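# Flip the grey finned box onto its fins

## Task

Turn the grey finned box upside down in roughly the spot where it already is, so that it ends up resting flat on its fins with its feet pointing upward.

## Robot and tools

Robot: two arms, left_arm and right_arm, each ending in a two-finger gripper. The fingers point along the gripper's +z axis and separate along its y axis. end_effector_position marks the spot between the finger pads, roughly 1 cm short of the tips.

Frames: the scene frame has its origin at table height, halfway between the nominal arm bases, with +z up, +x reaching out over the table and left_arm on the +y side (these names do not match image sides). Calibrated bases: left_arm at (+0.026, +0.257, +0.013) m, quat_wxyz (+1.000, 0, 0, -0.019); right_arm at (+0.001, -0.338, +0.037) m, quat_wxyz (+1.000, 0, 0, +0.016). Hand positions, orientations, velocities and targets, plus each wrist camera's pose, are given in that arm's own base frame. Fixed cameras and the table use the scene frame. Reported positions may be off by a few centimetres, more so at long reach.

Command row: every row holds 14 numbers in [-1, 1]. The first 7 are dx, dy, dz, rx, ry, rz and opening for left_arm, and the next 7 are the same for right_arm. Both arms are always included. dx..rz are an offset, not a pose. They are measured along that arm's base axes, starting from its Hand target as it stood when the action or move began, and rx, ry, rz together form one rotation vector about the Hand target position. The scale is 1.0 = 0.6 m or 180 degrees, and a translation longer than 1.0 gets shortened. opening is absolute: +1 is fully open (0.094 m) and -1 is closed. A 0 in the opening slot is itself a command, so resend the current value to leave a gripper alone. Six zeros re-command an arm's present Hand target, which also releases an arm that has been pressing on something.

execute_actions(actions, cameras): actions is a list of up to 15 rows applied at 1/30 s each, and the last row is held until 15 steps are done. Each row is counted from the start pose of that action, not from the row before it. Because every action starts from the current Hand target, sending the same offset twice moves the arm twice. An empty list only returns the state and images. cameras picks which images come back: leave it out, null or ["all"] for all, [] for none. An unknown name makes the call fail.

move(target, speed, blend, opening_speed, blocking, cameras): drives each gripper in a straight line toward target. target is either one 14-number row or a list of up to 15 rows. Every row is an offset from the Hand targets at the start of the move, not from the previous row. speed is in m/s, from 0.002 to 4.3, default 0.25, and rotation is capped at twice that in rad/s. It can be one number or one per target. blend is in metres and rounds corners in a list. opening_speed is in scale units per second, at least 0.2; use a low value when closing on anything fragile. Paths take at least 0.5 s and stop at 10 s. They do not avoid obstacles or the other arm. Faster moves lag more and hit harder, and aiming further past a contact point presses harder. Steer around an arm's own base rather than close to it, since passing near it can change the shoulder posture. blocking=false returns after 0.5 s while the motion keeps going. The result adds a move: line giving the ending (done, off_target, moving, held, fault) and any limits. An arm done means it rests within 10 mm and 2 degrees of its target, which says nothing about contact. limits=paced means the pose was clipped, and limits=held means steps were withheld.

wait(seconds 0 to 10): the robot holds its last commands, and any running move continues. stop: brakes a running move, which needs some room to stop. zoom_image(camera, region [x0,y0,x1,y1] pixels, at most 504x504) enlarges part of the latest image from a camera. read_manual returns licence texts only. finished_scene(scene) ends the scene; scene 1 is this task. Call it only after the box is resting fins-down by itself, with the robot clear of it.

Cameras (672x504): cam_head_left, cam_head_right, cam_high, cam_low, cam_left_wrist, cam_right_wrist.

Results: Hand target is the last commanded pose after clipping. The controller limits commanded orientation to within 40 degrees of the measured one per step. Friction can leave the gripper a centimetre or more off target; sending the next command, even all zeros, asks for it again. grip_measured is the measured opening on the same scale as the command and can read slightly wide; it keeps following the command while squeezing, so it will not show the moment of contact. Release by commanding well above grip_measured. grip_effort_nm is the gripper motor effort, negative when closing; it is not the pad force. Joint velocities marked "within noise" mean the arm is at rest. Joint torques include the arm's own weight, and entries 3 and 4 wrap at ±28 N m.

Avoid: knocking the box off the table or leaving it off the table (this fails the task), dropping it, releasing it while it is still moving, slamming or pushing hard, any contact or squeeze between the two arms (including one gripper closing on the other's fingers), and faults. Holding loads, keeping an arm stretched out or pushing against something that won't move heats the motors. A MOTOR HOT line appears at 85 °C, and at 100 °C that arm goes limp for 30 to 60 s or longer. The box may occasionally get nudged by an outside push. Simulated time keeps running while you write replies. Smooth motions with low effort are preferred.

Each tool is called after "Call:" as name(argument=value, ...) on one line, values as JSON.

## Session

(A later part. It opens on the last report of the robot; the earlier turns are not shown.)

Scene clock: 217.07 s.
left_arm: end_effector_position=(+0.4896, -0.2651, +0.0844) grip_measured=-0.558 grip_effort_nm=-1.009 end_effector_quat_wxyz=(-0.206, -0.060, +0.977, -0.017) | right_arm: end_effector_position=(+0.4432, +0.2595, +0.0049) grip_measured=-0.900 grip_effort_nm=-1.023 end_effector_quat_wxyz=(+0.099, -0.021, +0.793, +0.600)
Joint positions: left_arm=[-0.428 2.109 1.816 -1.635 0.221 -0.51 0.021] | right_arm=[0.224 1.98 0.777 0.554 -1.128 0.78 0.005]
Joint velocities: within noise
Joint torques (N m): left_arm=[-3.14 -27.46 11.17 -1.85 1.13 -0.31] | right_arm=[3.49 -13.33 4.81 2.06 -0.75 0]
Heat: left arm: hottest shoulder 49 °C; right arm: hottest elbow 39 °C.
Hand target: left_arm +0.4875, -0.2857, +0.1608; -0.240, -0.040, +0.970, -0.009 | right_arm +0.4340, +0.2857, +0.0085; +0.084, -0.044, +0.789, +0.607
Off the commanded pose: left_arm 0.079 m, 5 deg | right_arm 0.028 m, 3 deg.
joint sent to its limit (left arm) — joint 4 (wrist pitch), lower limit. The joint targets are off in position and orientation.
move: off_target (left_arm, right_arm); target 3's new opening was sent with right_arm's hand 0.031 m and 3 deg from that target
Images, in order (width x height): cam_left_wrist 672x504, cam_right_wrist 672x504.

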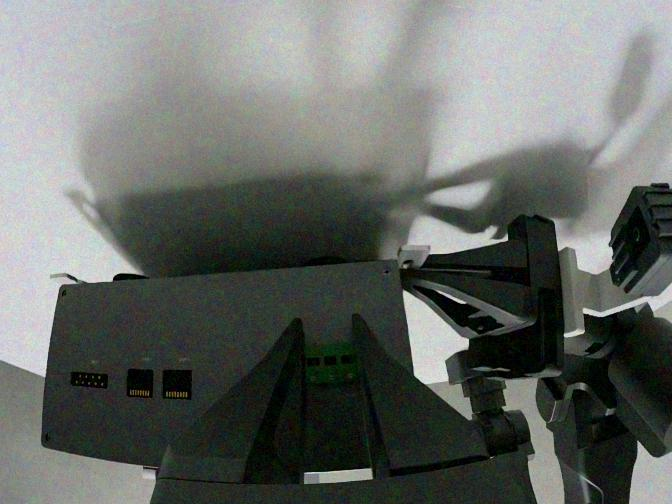

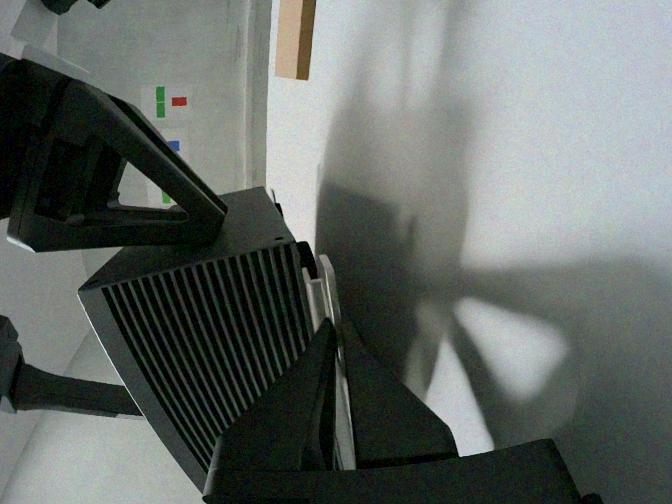

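Call:
move(target=[[0,0.02,-0.03,0,0,0,-1,0,-0.02,0.15,0,0,0,-1],[0.005,0.03,-0.125,0,0,0,-1,0,-0.025,0.17,0,0,0,-1],[0.005,0.03,-0.125,0,0,0,-0.1,0,-0.025,0.17,0,0,0,-1],[0.12,0.03,-0.08,0,0,0,-0.1,0,-0.025,0.17,0,0,0,-1],[0.12,0.1,0.2,0,0,0,-0.1,0,-0.025,0.17,0,0,0,-1]], speed=[0.05,0.05,0.05,0.12,0.25])

Scene clock: 235.30 s.
left_arm: end_effector_position=(+0.5499, -0.2256, +0.2784) grip_measured=-0.103 grip_effort_nm=0.164 end_effector_quat_wxyz=(-0.027, -0.063, +0.992, -0.107) | right_arm: end_effector_position=(+0.4197, +0.2560, +0.0542) grip_measured=-0.938 grip_effort_nm=-1.048 end_effector_quat_wxyz=(+0.042, +0.018, +0.814, +0.579)
Joint positions: left_arm=[-0.326 1.896 2.034 -1.677 0.219 -0.457 0.042] | right_arm=[0.23 1.768 0.755 0.191 -1.111 0.752 0.003]
Joint velocities: within noise
Joint torques (N m): left_arm=[-0.32 -16.26 11.4 0.64 0.19 -0.21] | right_arm=[0.44 -18.32 7.86 2.85 -2.67 -0.27]
Heat: left arm: hottest shoulder 48 °C; right arm: hottest elbow 39 °C.
Hand target: left_arm +0.5595, -0.2257, +0.2809; -0.240, -0.040, +0.970, -0.009 | right_arm +0.4341, +0.2707, +0.1107; +0.084, -0.044, +0.789, +0.607
Off the commanded pose: left_arm 0.010 m, 27 deg | right_arm 0.060 m, 10 deg.
joint sent to its limit (left arm) — joint 4 (wrist pitch), lower limit. The joint targets are off in orientation, not in position.
move: off_target (left_arm, right_arm); target 3's new opening was sent with left_arm's hand 0.020 m and 5 deg from that target

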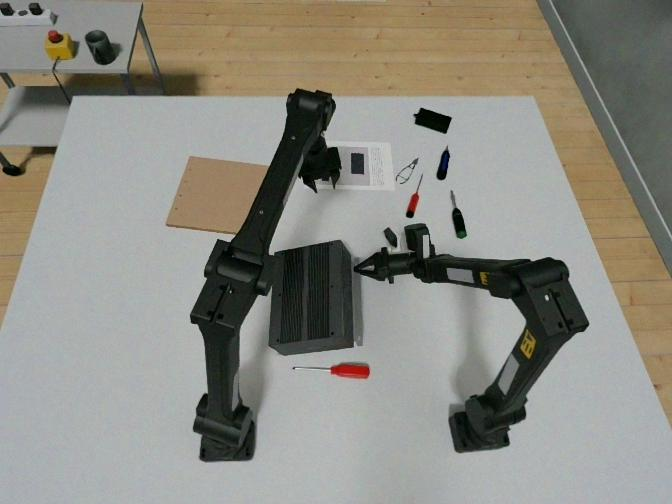

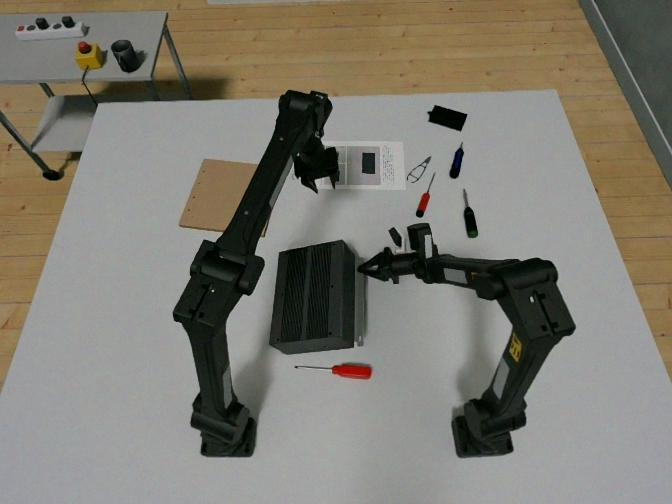

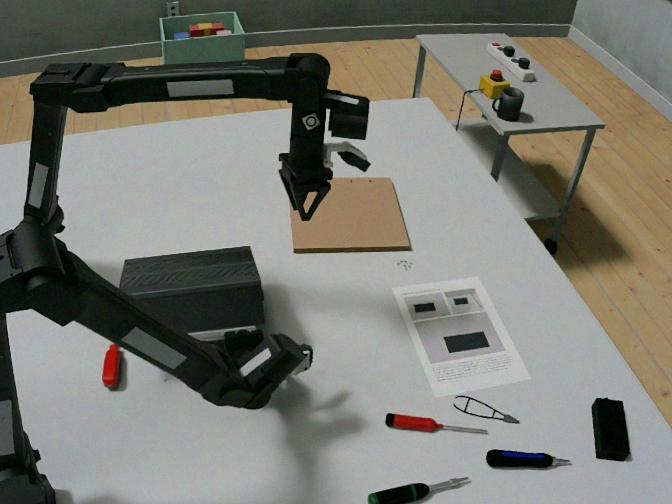

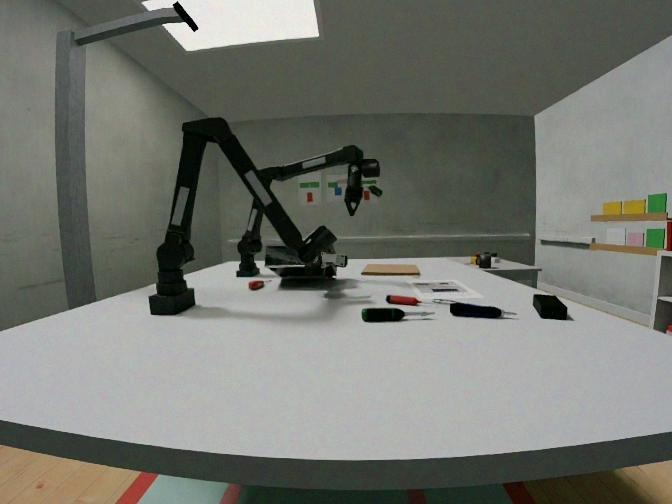

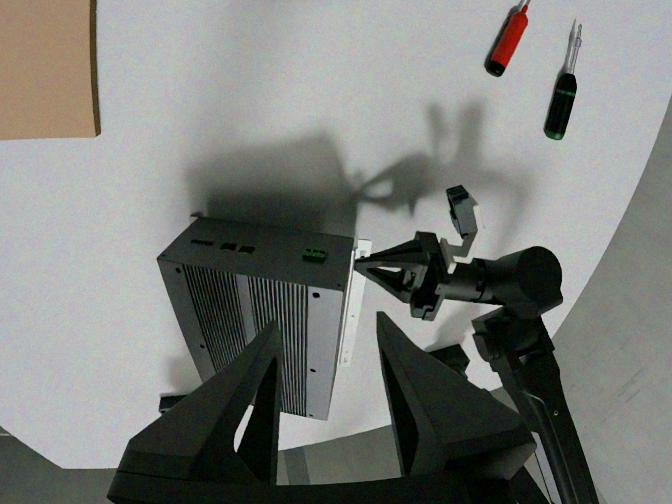

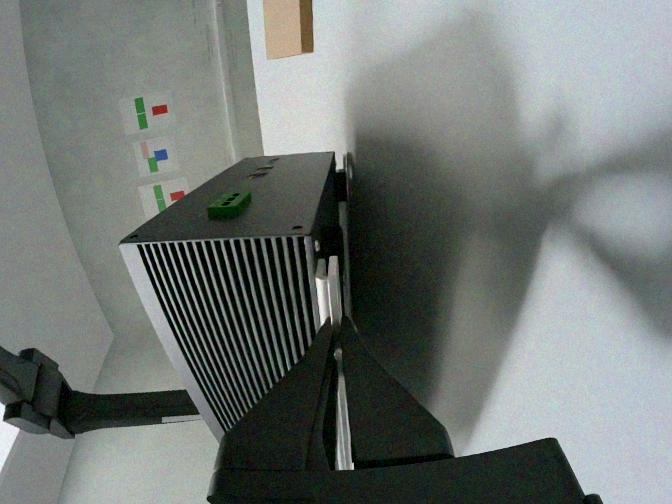

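Call:
move(target=[[-0.3,0.5,0.05,0,0,0,-0.1,-0.026,0.031,0.075,-0.1,-0.004,0,-1],[-0.45,0.7,0.05,0,0,0,-0.1,-0.03,0.13,0.1375,-0.222,-0.008,0,-1],[-0.45,0.7,0.05,0,0,0,-0.1,-0.036,0.285,0.144,-0.361,-0.013,0,-1]], speed=[0.2,0.1,0.1])

Scene clock: 260.70 s.
left_arm: end_effector_position=(+0.2934, +0.1943, +0.3069) grip_measured=-0.103 grip_effort_nm=0.164 end_effector_quat_wxyz=(-0.048, -0.023, +0.995, +0.087) | right_arm: end_effector_position=(+0.4103, +0.4362, +0.1793) grip_measured=-0.913 grip_effort_nm=-1.033 end_effector_quat_wxyz=(+0.049, -0.043, +0.994, +0.092)
Joint positions: left_arm=[0.49 1.264 1.362 -1.677 -0.199 0.442 0.042] | right_arm=[0.797 1.8 1.631 -1.205 -0.068 0.718 0.004]
Joint velocities: within noise
Joint torques (N m): left_arm=[-0.38 -8.41 8.62 0.58 -0.14 -0.08] | right_arm=[-0.03 -16.67 11.06 -0.12 0.79 -1.09]
Heat: left arm: hottest elbow 44 °C; right arm: hottest elbow 41 °C.
Hand target: left_arm +0.2894, +0.1942, +0.3109; -0.240, -0.040, +0.970, -0.009 | right_arm +0.4124, +0.4417, +0.1969; +0.063, -0.095, +0.990, +0.087
Off the commanded pose: left_arm 0.006 m, 25 deg | right_arm 0.019 m, 6 deg.
joint sent to its limit (left arm) — joint 4 (wrist pitch), lower limit. The joint targets are off in orientation, not in position.
move: off_target (left_arm, right_arm)

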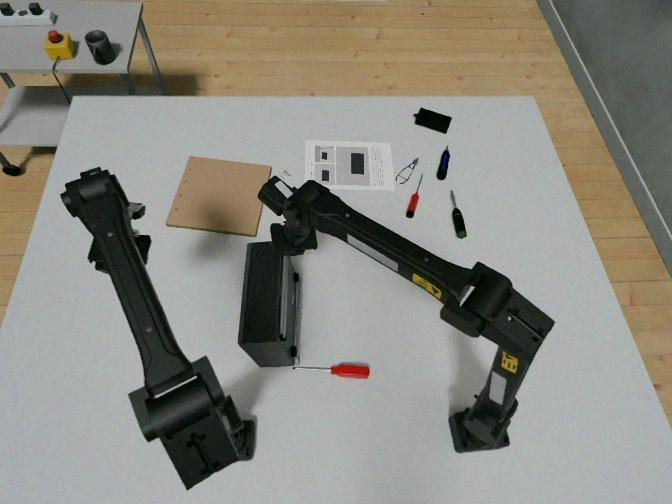

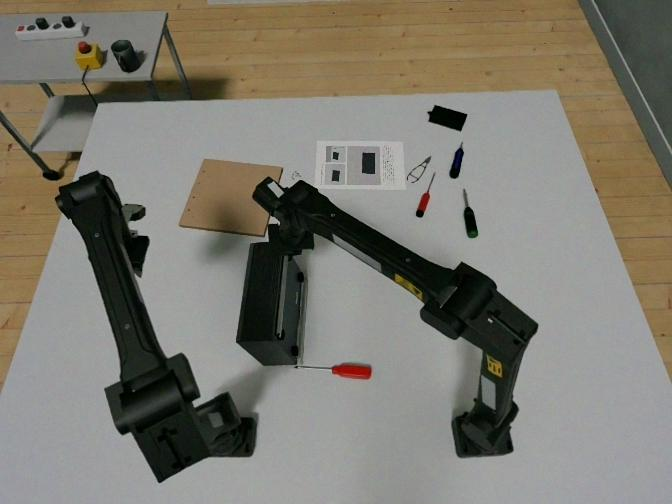

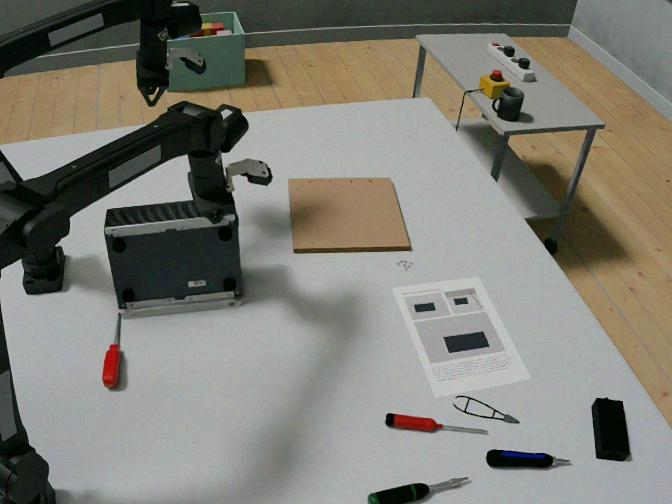

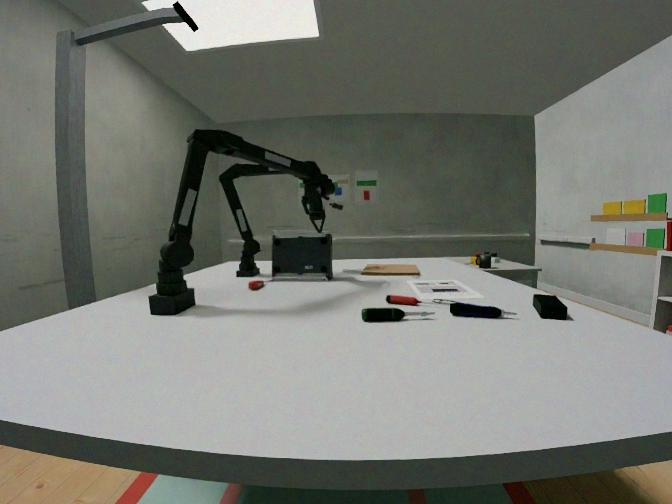

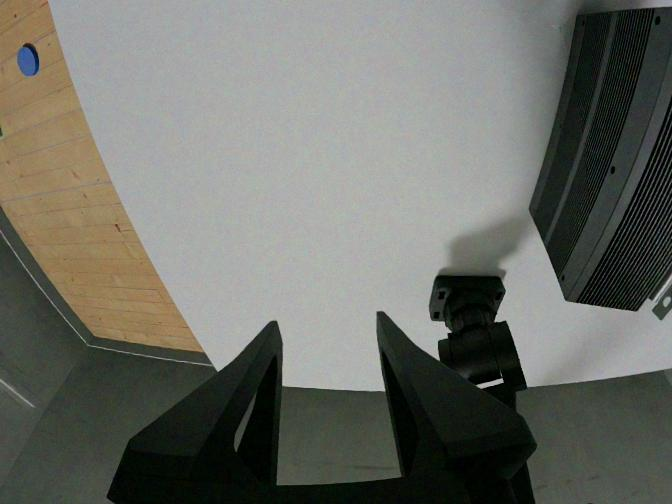

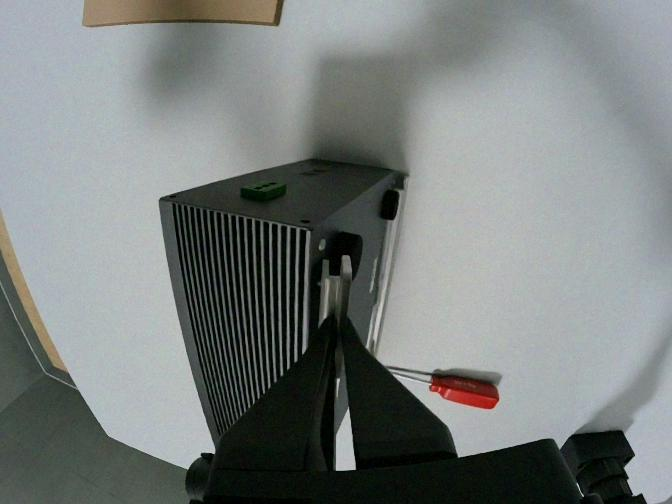

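Call:
move(target=[[0,0,0,0,0,0,-0.1,-0.004,0.145,-0.022,-0.115,-0.004,0,-1],[0,0,0,0,0,0,-0.1,-0.004,0.125,-0.018,-0.115,-0.004,0,-1],[0,0,0,0,0,0,-0.1,-0.004,0.125,-0.018,-0.115,-0.004,0,-0.75]], speed=[0.07,0.05,0.05], opening_speed=0.3, cameras=["cam_right_wrist","cam_high","cam_low"])

Call:
zoom_image(camera="cam_low", region=[240, 200, 400, 310])

Scene clock: 272.97 s.
left_arm: end_effector_position=(+0.2934, +0.1943, +0.3069) grip_measured=-0.103 grip_effort_nm=0.164 end_effector_quat_wxyz=(-0.048, -0.023, +0.995, +0.087) | right_arm: end_effector_position=(+0.4144, +0.5067, +0.1876) grip_measured=-0.752 grip_effort_nm=0.061 end_effector_quat_wxyz=(+0.054, -0.093, +0.990, -0.088)
Joint positions: left_arm=[0.49 1.264 1.362 -1.677 -0.199 0.442 0.042] | right_arm=[0.938 2.154 2.207 -1.685 0.198 0.756 0.012]
Joint velocities: within noise
Joint torques (N m): left_arm=[-0.38 -8.59 8.66 0.51 -0.13 -0.07] | right_arm=[0.09 -20.07 9.33 0.28 0.2 -0.09]
Heat: left arm: hottest elbow 44 °C; right arm: hottest elbow 44 °C.
Hand target: left_arm +0.2895, +0.1942, +0.3109; -0.240, -0.040, +0.970, -0.009 | right_arm +0.4101, +0.5167, +0.1862; +0.051, -0.105, +0.989, -0.092
Off the commanded pose: left_arm 0.006 m, 25 deg | right_arm 0.011 m, 1 deg.
joint sent to its limit (left arm) — joint 4 (wrist pitch), lower limit. The joint targets are off in orientation, not in position.
joint sent to its limit (right arm) — joint 4 (wrist pitch), lower limit. The joint targets still meet the commanded pose.
move: off_target (left_arm, right_arm); target 3's new opening was sent with right_arm's hand 0.011 m and 2 deg from that target
Images, in order (width x height): cam_high 672x504, cam_low 672x504, cam_right_wrist 672x504.

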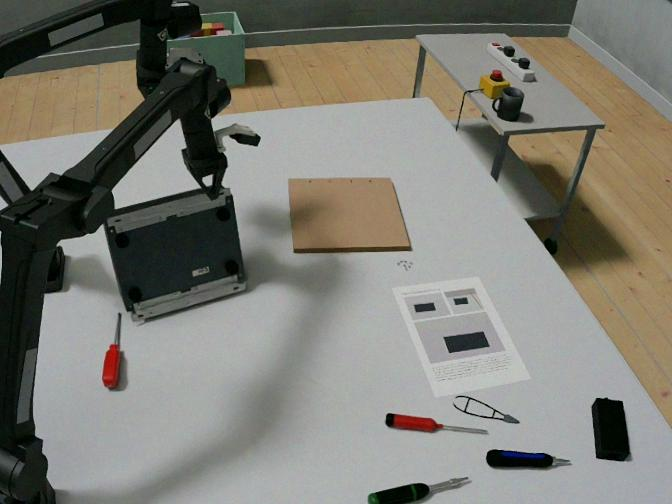

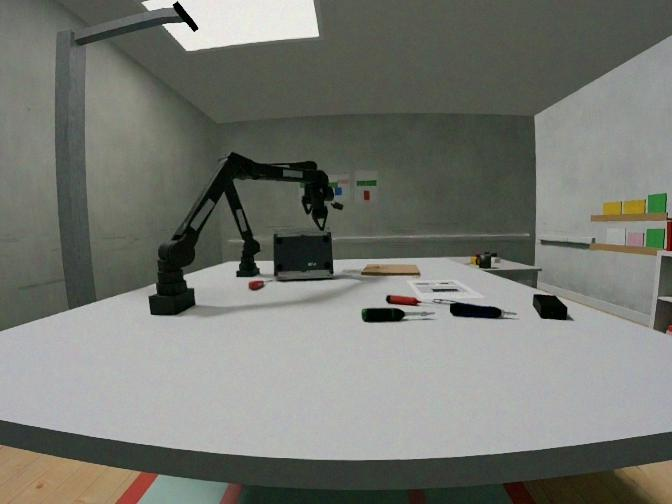

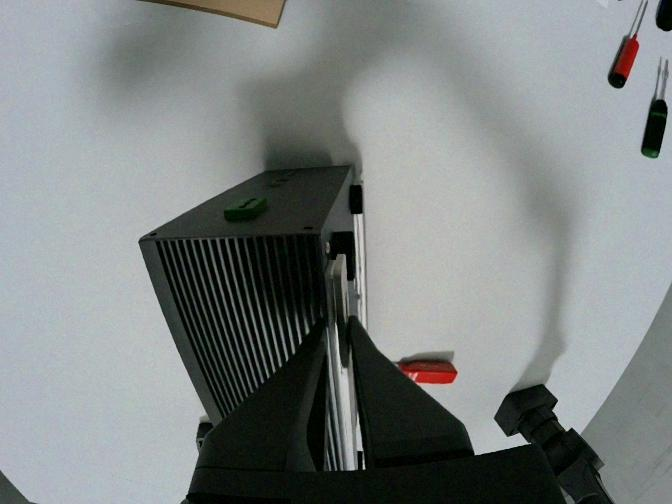

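Scaled by 3.150.

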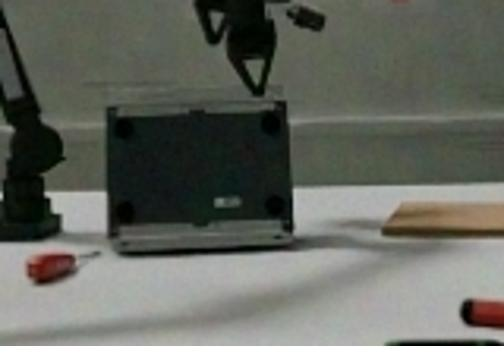

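Call:
move(target=[[0,0,0,0,0,0,0.1,0,-0.01,0.15,0,0,0,-0.75],[0,0,0,0,0,0,0.1,0.15,-0.6,0.15,0.1,0,0,-0.75],[0.131,-0.47,0.03,-0.0548,-0.3502,0.0318,0.1,0.15,-0.6,0.15,0.1,0,0,-0.75]], speed=[0.07,0.3,0.3], cameras=["cam_left_wrist","cam_head_left","cam_high"])

Scene clock: 322.53 s.
left_arm: end_effector_position=(+0.3682, -0.0845, +0.3246) grip_measured=+0.097 grip_effort_nm=0.159 end_effector_quat_wxyz=(+0.291, -0.054, +0.948, -0.115) | right_arm: end_effector_position=(+0.4984, +0.1555, +0.2695) grip_measured=-0.751 grip_effort_nm=0.056 end_effector_quat_wxyz=(+0.059, -0.090, +0.992, +0.061)
Joint positions: left_arm=[-0.189 0.94 1.062 -1.061 0.077 -0.328 0.052] | right_arm=[0.271 1.614 1.63 -1.448 -0.099 0.097 0.012]
Joint velocities: within noise
Joint torques (N m): left_arm=[-1.49 -4.48 9.63 2.48 -0.02 -0.32] | right_arm=[-0.79 -13.98 8.83 0.75 -0.21 -0.13]
Heat: left arm: hottest elbow 44 °C; right arm: hottest elbow 44 °C.
Hand target: left_arm +0.3680, -0.0878, +0.3289; +0.300, -0.055, +0.945, -0.119 | right_arm +0.5000, +0.1567, +0.2761; +0.066, -0.095, +0.991, +0.063
Off the commanded pose: left_arm 0.005 m, 1 deg | right_arm 0.007 m, 1 deg.
move: done
Images, in order (width x height): cam_head_left 672x504, cam_high 672x504, cam_left_wrist 672x504.

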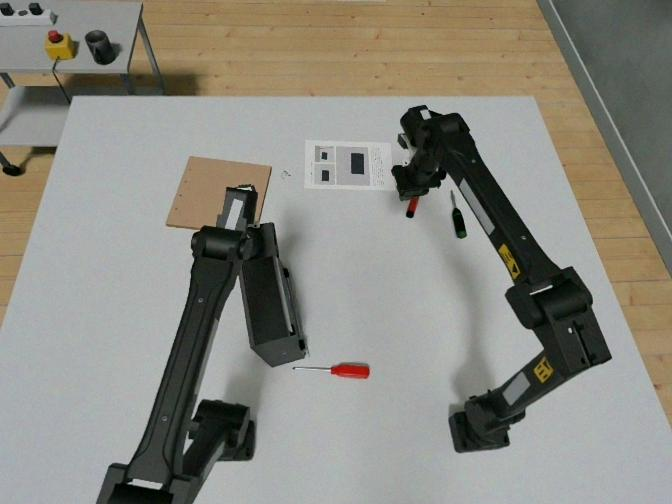

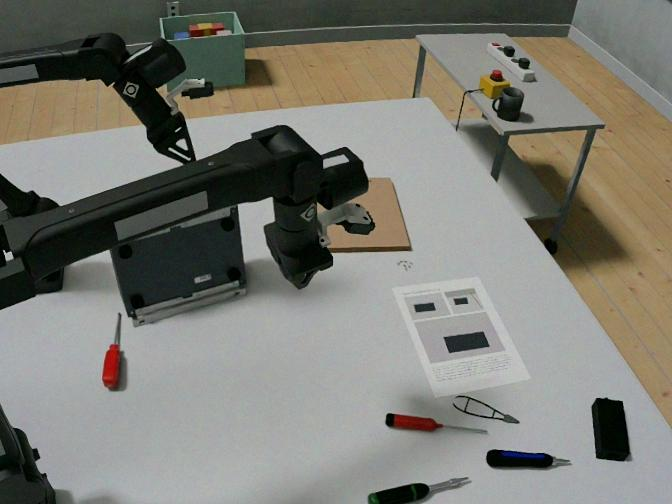

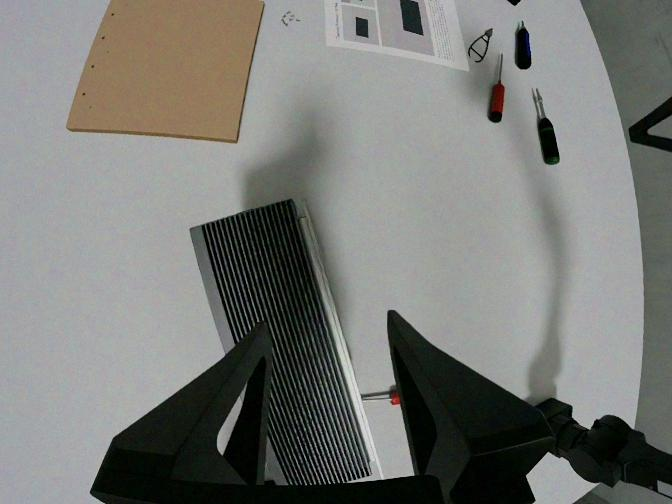

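Call:
move(target=[[-0.007,-0.044,-0.03,0,0,0.058,0.1,0,0,0,0,0,0,-0.75],[-0.007,-0.044,-0.14,0,0,0.058,0.1,0,0,0,0,0,0,-0.75]], speed=[0.15,0.1], cameras=["cam_left_wrist"])

Scene clock: 342.20 s.
left_arm: end_effector_position=(+0.3620, -0.1105, +0.2441) grip_measured=+0.097 grip_effort_nm=0.159 end_effector_quat_wxyz=(+0.305, -0.139, +0.938, -0.087) | right_arm: end_effector_position=(+0.4984, +0.1555, +0.2695) grip_measured=-0.751 grip_effort_nm=0.051 end_effector_quat_wxyz=(+0.059, -0.090, +0.992, +0.061)
Joint positions: left_arm=[-0.356 0.939 0.847 -0.846 -0.135 -0.605 0.052] | right_arm=[0.271 1.614 1.63 -1.448 -0.099 0.097 0.012]
Joint velocities: within noise
Joint torques (N m): left_arm=[-1.38 -3.37 9.66 2.41 -0.15 -0.3] | right_arm=[-0.56 -14.33 8.8 0.8 -0.2 -0.17]
Heat: left arm: hottest elbow 44 °C; right arm: hottest elbow 44 °C.
Hand target: left_arm +0.3638, -0.1142, +0.2449; +0.310, -0.141, +0.936, -0.091 | right_arm +0.5001, +0.1566, +0.2761; +0.066, -0.095, +0.991, +0.063
Off the commanded pose: left_arm 0.004 m, 1 deg | right_arm 0.007 m, 1 deg.
move: done
Images, in order (width x height): cam_left_wrist 672x504.

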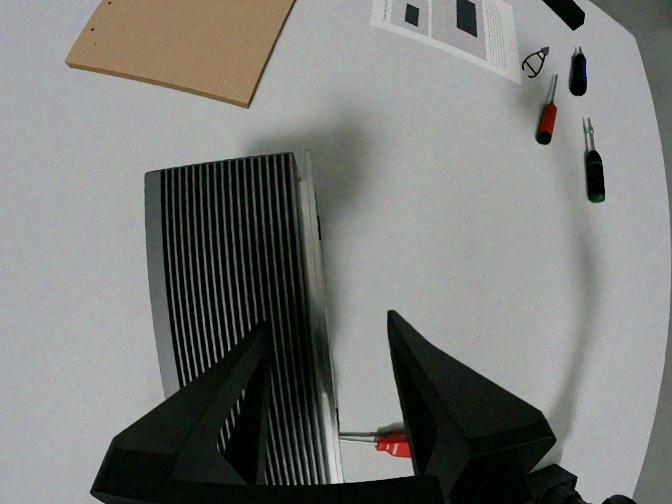

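Call:
move(target=[[0,0.003,-0.06,0,0,0,0.1,0,0,0,0,0,0,-0.75],[0,0.003,-0.06,0,0,0,-1,0,0,0,0,0,0,-0.75]], speed=0.06, opening_speed=0.5, cameras=["cam_left_wrist"])

Scene clock: 349.57 s.
left_arm: end_effector_position=(+0.3623, -0.1125, +0.2156) grip_measured=-0.943 grip_effort_nm=-0.974 end_effector_quat_wxyz=(+0.314, -0.140, +0.934, -0.096) | right_arm: end_effector_position=(+0.4984, +0.1555, +0.2695) grip_measured=-0.751 grip_effort_nm=0.051 end_effector_quat_wxyz=(+0.059, -0.090, +0.992, +0.061)
Joint positions: left_arm=[-0.359 0.939 0.762 -0.735 -0.13 -0.611 0.003] | right_arm=[0.271 1.614 1.63 -1.448 -0.099 0.096 0.012]
Joint velocities: within noise
Joint torques (N m): left_arm=[-0.79 -2.43 9.39 2.07 -0.21 -0.22] | right_arm=[-0.97 -13.68 8.73 0.94 -0.21 -0.15]
Heat: left arm: hottest elbow 44 °C; right arm: hottest elbow 43 °C.
Hand target: left_arm +0.3638, -0.1125, +0.2089; +0.310, -0.141, +0.936, -0.092 | right_arm +0.5001, +0.1566, +0.2761; +0.066, -0.096, +0.991, +0.063
Off the commanded pose: left_arm 0.007 m, 1 deg | right_arm 0.007 m, 1 deg.
move: done
Images, in order (width x height): cam_left_wrist 672x504.

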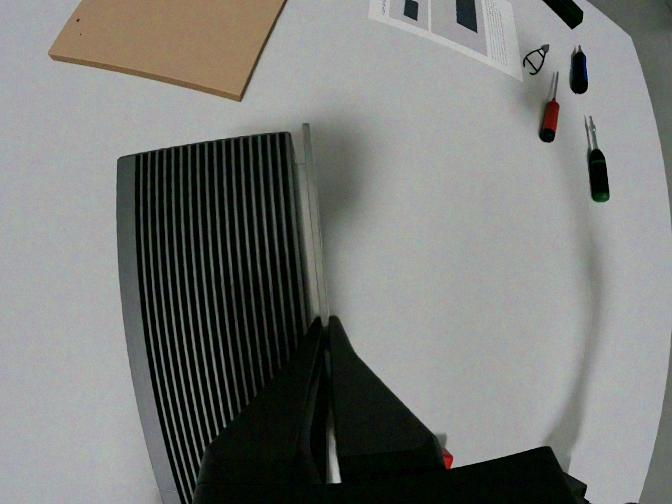

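Call:
move(target=[[0,0,0,0,0,0,-0.5,0,0,0,0,0,0,-0.75],[0,0,-0.025,0,0,0,-0.5,0,0,0,0,0,0,-0.75],[0,0,-0.025,0,0,0,-1,0,0,0,0,0,0,-0.75]], speed=0.05, opening_speed=0.6, cameras=[])

Scene clock: 362.17 s.
left_arm: end_effector_position=(+0.3651, -0.1107, +0.2121) grip_measured=-0.783 grip_effort_nm=-0.979 end_effector_quat_wxyz=(+0.327, -0.143, +0.929, -0.095) | right_arm: end_effector_position=(+0.4984, +0.1555, +0.2695) grip_measured=-0.751 grip_effort_nm=0.056 end_effector_quat_wxyz=(+0.059, -0.090, +0.992, +0.061)
Joint positions: left_arm=[-0.359 0.937 0.741 -0.693 -0.146 -0.611 0.01] | right_arm=[0.271 1.614 1.63 -1.448 -0.099 0.096 0.012]
Joint velocities: within noise
Joint torques (N m): left_arm=[-0.73 -1.38 8.34 2.14 0.4 -0.21] | right_arm=[-0.09 -14.27 8.83 0.75 -0.23 -0.11]
Heat: left arm: hottest elbow 44 °C; right arm: hottest elbow 43 °C.
Hand target: left_arm +0.3638, -0.1124, +0.1939; +0.310, -0.141, +0.936, -0.091 | right_arm +0.5001, +0.1566, +0.2761; +0.066, -0.096, +0.991, +0.063
Off the commanded pose: left_arm 0.018 m, 2 deg | right_arm 0.007 m, 1 deg.
move: off_target (left_arm); target 3's new opening was sent with left_arm's hand 0.019 m and 2 deg from that target
No camera images: "cameras" was empty.

Call:
zoom_image(camera="cam_left_wrist", region=[150, 150, 500, 450])

Call:
execute_actions(actions=[], cameras=["cam_left_wrist","cam_high"])

Call:
zoom_image(camera="cam_left_wrist", region=[200, 200, 450, 400])

Scaled by 1.440 from the camera's 672x504 image, which has a finer 960x720 frame.

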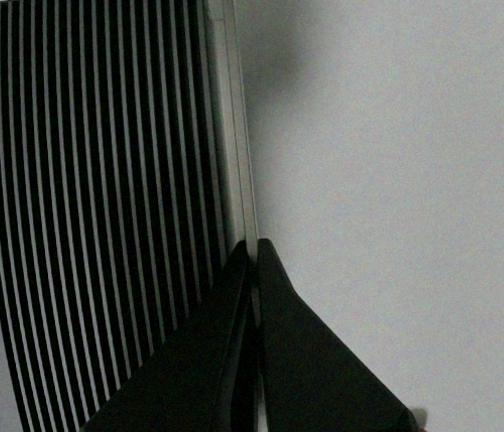

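Scene clock: 366.80 s.
left_arm: end_effector_position=(+0.3665, -0.1125, +0.2139) grip_measured=-0.943 grip_effort_nm=-1.009 end_effector_quat_wxyz=(+0.330, -0.142, +0.928, -0.101) | right_arm: end_effector_position=(+0.4984, +0.1555, +0.2695) grip_measured=-0.751 grip_effort_nm=0.051 end_effector_quat_wxyz=(+0.059, -0.090, +0.992, +0.061)
Joint positions: left_arm=[-0.359 0.936 0.741 -0.683 -0.139 -0.613 0.003] | right_arm=[0.271 1.614 1.63 -1.448 -0.099 0.096 0.012]
Joint velocities: within noise
Joint torques (N m): left_arm=[-0.91 -1.32 8.35 1.77 0.12 -0.17] | right_arm=[-0.56 -13.74 8.81 0.87 -0.23 -0.14]
Heat: left arm: hottest elbow 44 °C; right arm: hottest elbow 43 °C.
Hand target: left_arm +0.3638, -0.1124, +0.1939; +0.310, -0.141, +0.936, -0.091 | right_arm +0.5001, +0.1566, +0.2761; +0.066, -0.096, +0.991, +0.063
Tool commands: left_gripper/opening=-1.0 right_gripper/opening=-0.75
Off the commanded pose: left_arm 0.020 m, 3 deg | right_arm 0.007 m, 1 deg.
Images, in order (width x height): cam_high 672x504, cam_left_wrist 672x504.

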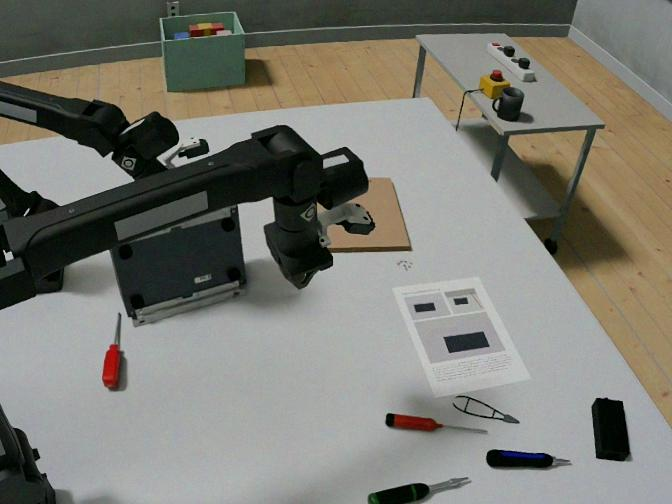

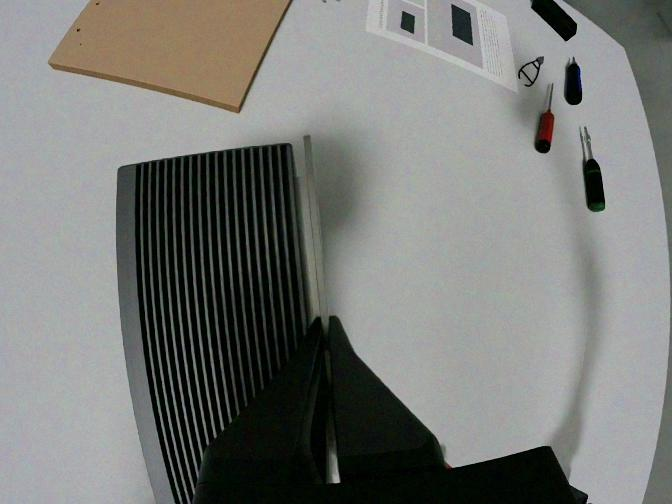

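Scaled by 2.016 from the camera's 672x504 image, which has a finer 960x720 frame.

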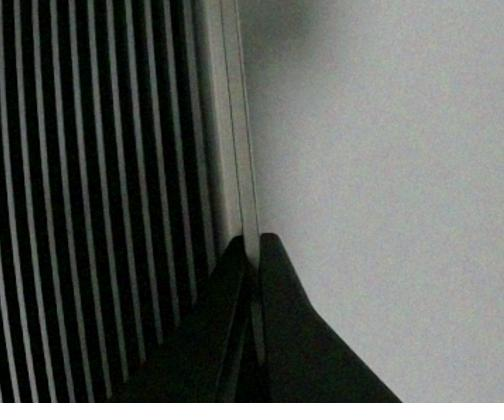

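Call:
move(target=[[-0.025,0.112,0.057,-0.098,-0.0215,0,-1,0,0,0,0,0,0,-0.75],[-0.051,0.232,0.065,-0.206,-0.045,0,-1,0,0,0,0,0,0,-0.75]], speed=0.07, cameras=["cam_left_wrist","cam_high","cam_head_left"])

Scene clock: 378.83 s.
left_arm: end_effector_position=(+0.3296, +0.0310, +0.2058) grip_measured=-0.946 grip_effort_nm=-1.009 end_effector_quat_wxyz=(+0.305, -0.228, +0.847, -0.371) | right_arm: end_effector_position=(+0.4984, +0.1555, +0.2695) grip_measured=-0.751 grip_effort_nm=0.051 end_effector_quat_wxyz=(+0.059, -0.090, +0.992, +0.061)
Joint positions: left_arm=[0.499 0.878 0.598 -0.693 0.86 -0.307 0.003] | right_arm=[0.271 1.614 1.63 -1.448 -0.099 0.096 0.012]
Joint velocities: within noise
Joint torques (N m): left_arm=[-1.26 -3.72 12.25 1.03 2.41 -0.54] | right_arm=[-0.85 -14.21 8.81 0.88 -0.23 -0.15]
Heat: left arm: hottest elbow 44 °C; right arm: hottest elbow 43 °C.
Hand target: left_arm +0.3332, +0.0267, +0.2328; +0.313, -0.225, +0.834, -0.394 | right_arm +0.5001, +0.1566, +0.2761; +0.066, -0.096, +0.991, +0.063
Off the commanded pose: left_arm 0.028 m, 3 deg | right_arm 0.007 m, 1 deg.
move: off_target (left_arm)
Images, in order (width x height): cam_head_left 672x504, cam_high 672x504, cam_left_wrist 672x504.

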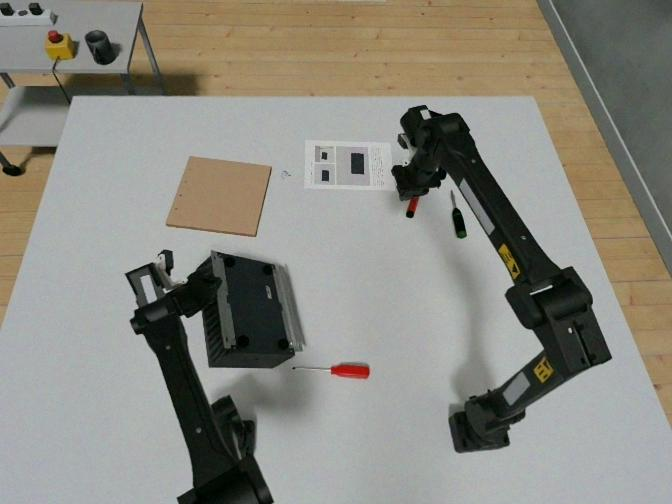

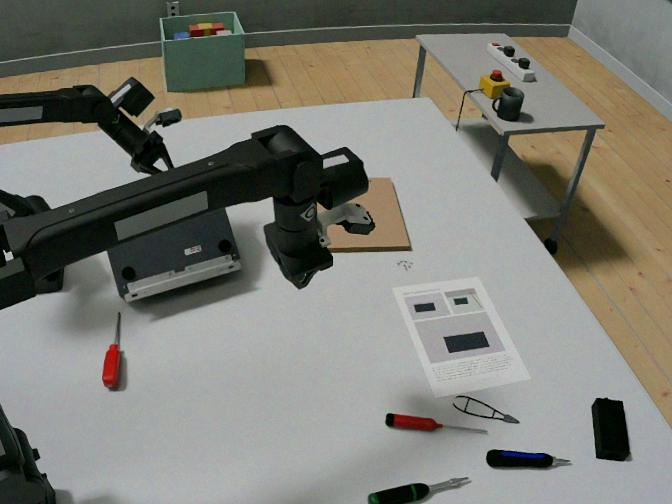

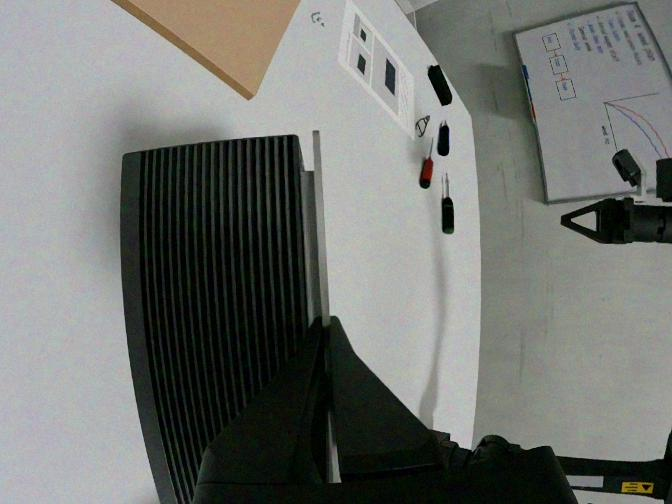

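Call:
move(target=[[-0.022,0.102,-0.07,-0.109,-0.024,0,-1,0,0,0,0,0,0,-0.75],[-0.038,0.1725,-0.19,-0.217,-0.048,0,-1,0,0,0,0,0,0,-0.75],[-0.038,0.1725,-0.235,-0.217,-0.048,0,-1,0,0,0,0,0,0,-0.75]], speed=[0.06,0.05,0.03])

Scene clock: 393.07 s.
left_arm: end_effector_position=(+0.3052, +0.1239, +0.0847) grip_measured=-0.946 grip_effort_nm=-1.013 end_effector_quat_wxyz=(+0.288, -0.286, +0.660, -0.632) | right_arm: end_effector_position=(+0.4984, +0.1555, +0.2695) grip_measured=-0.751 grip_effort_nm=0.051 end_effector_quat_wxyz=(+0.059, -0.090, +0.992, +0.061)
Joint positions: left_arm=[0.933 1.908 0.757 -1.632 1.468 1.233 0.003] | right_arm=[0.271 1.614 1.63 -1.448 -0.099 0.096 0.012]
Joint velocities: within noise
Joint torques (N m): left_arm=[-0.85 -9.99 4.05 -2.76 1.07 -0.35] | right_arm=[-1.14 -14.33 8.73 0.72 -0.19 -0.12]
Heat: left arm: hottest elbow 44 °C; right arm: hottest elbow 43 °C.
Hand target: left_arm +0.3104, +0.1303, +0.0919; +0.280, -0.287, +0.629, -0.665 | right_arm +0.5001, +0.1566, +0.2761; +0.066, -0.096, +0.991, +0.063
Off the commanded pose: left_arm 0.011 m, 5 deg | right_arm 0.007 m, 1 deg.
joint sent to its limit (left arm) — joint 4 (wrist pitch), lower limit. The joint targets are off in orientation, not in position.
move: off_target (left_arm)

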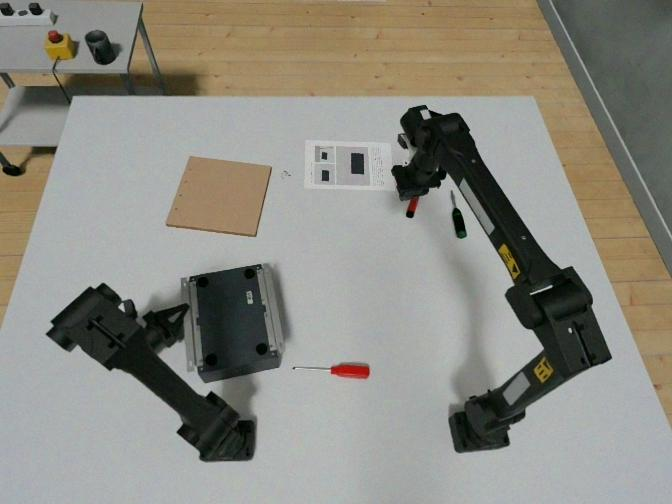

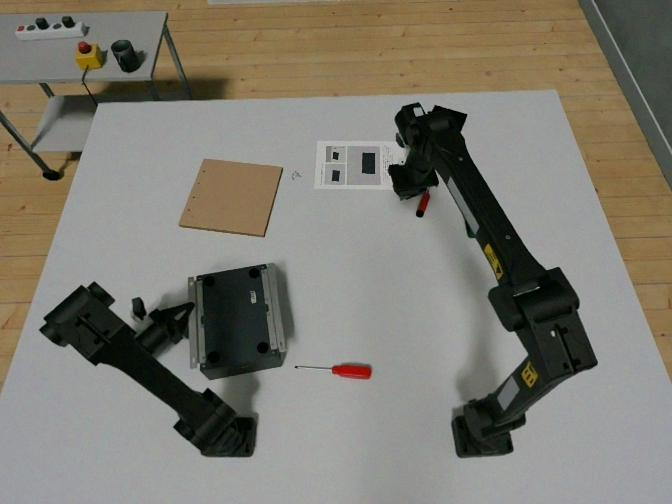

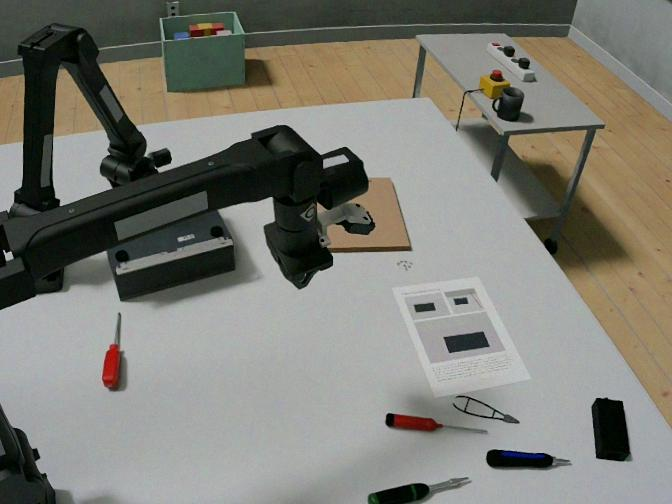

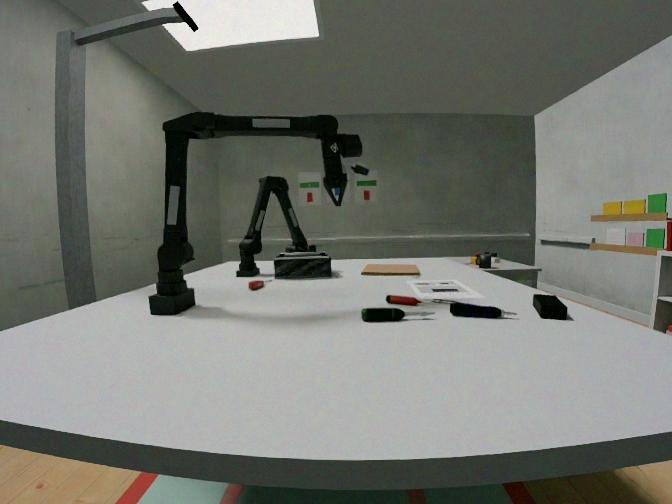

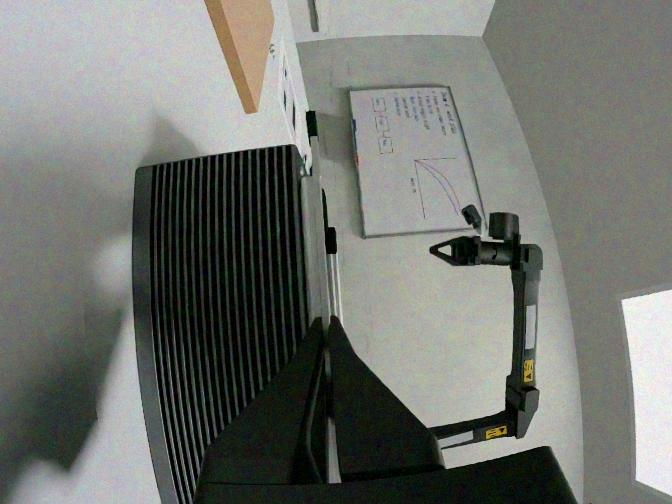

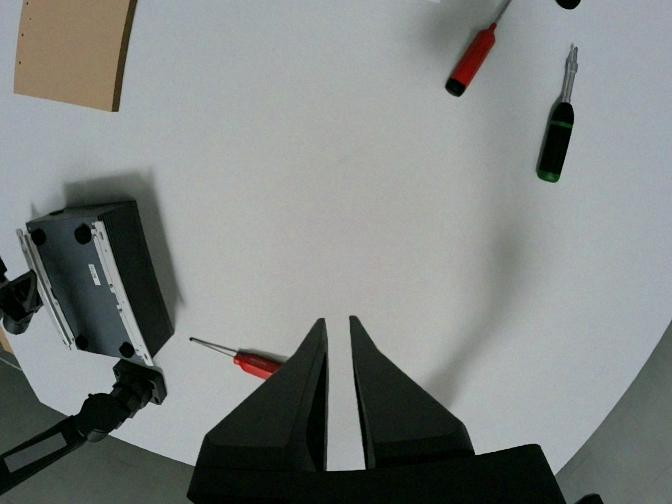

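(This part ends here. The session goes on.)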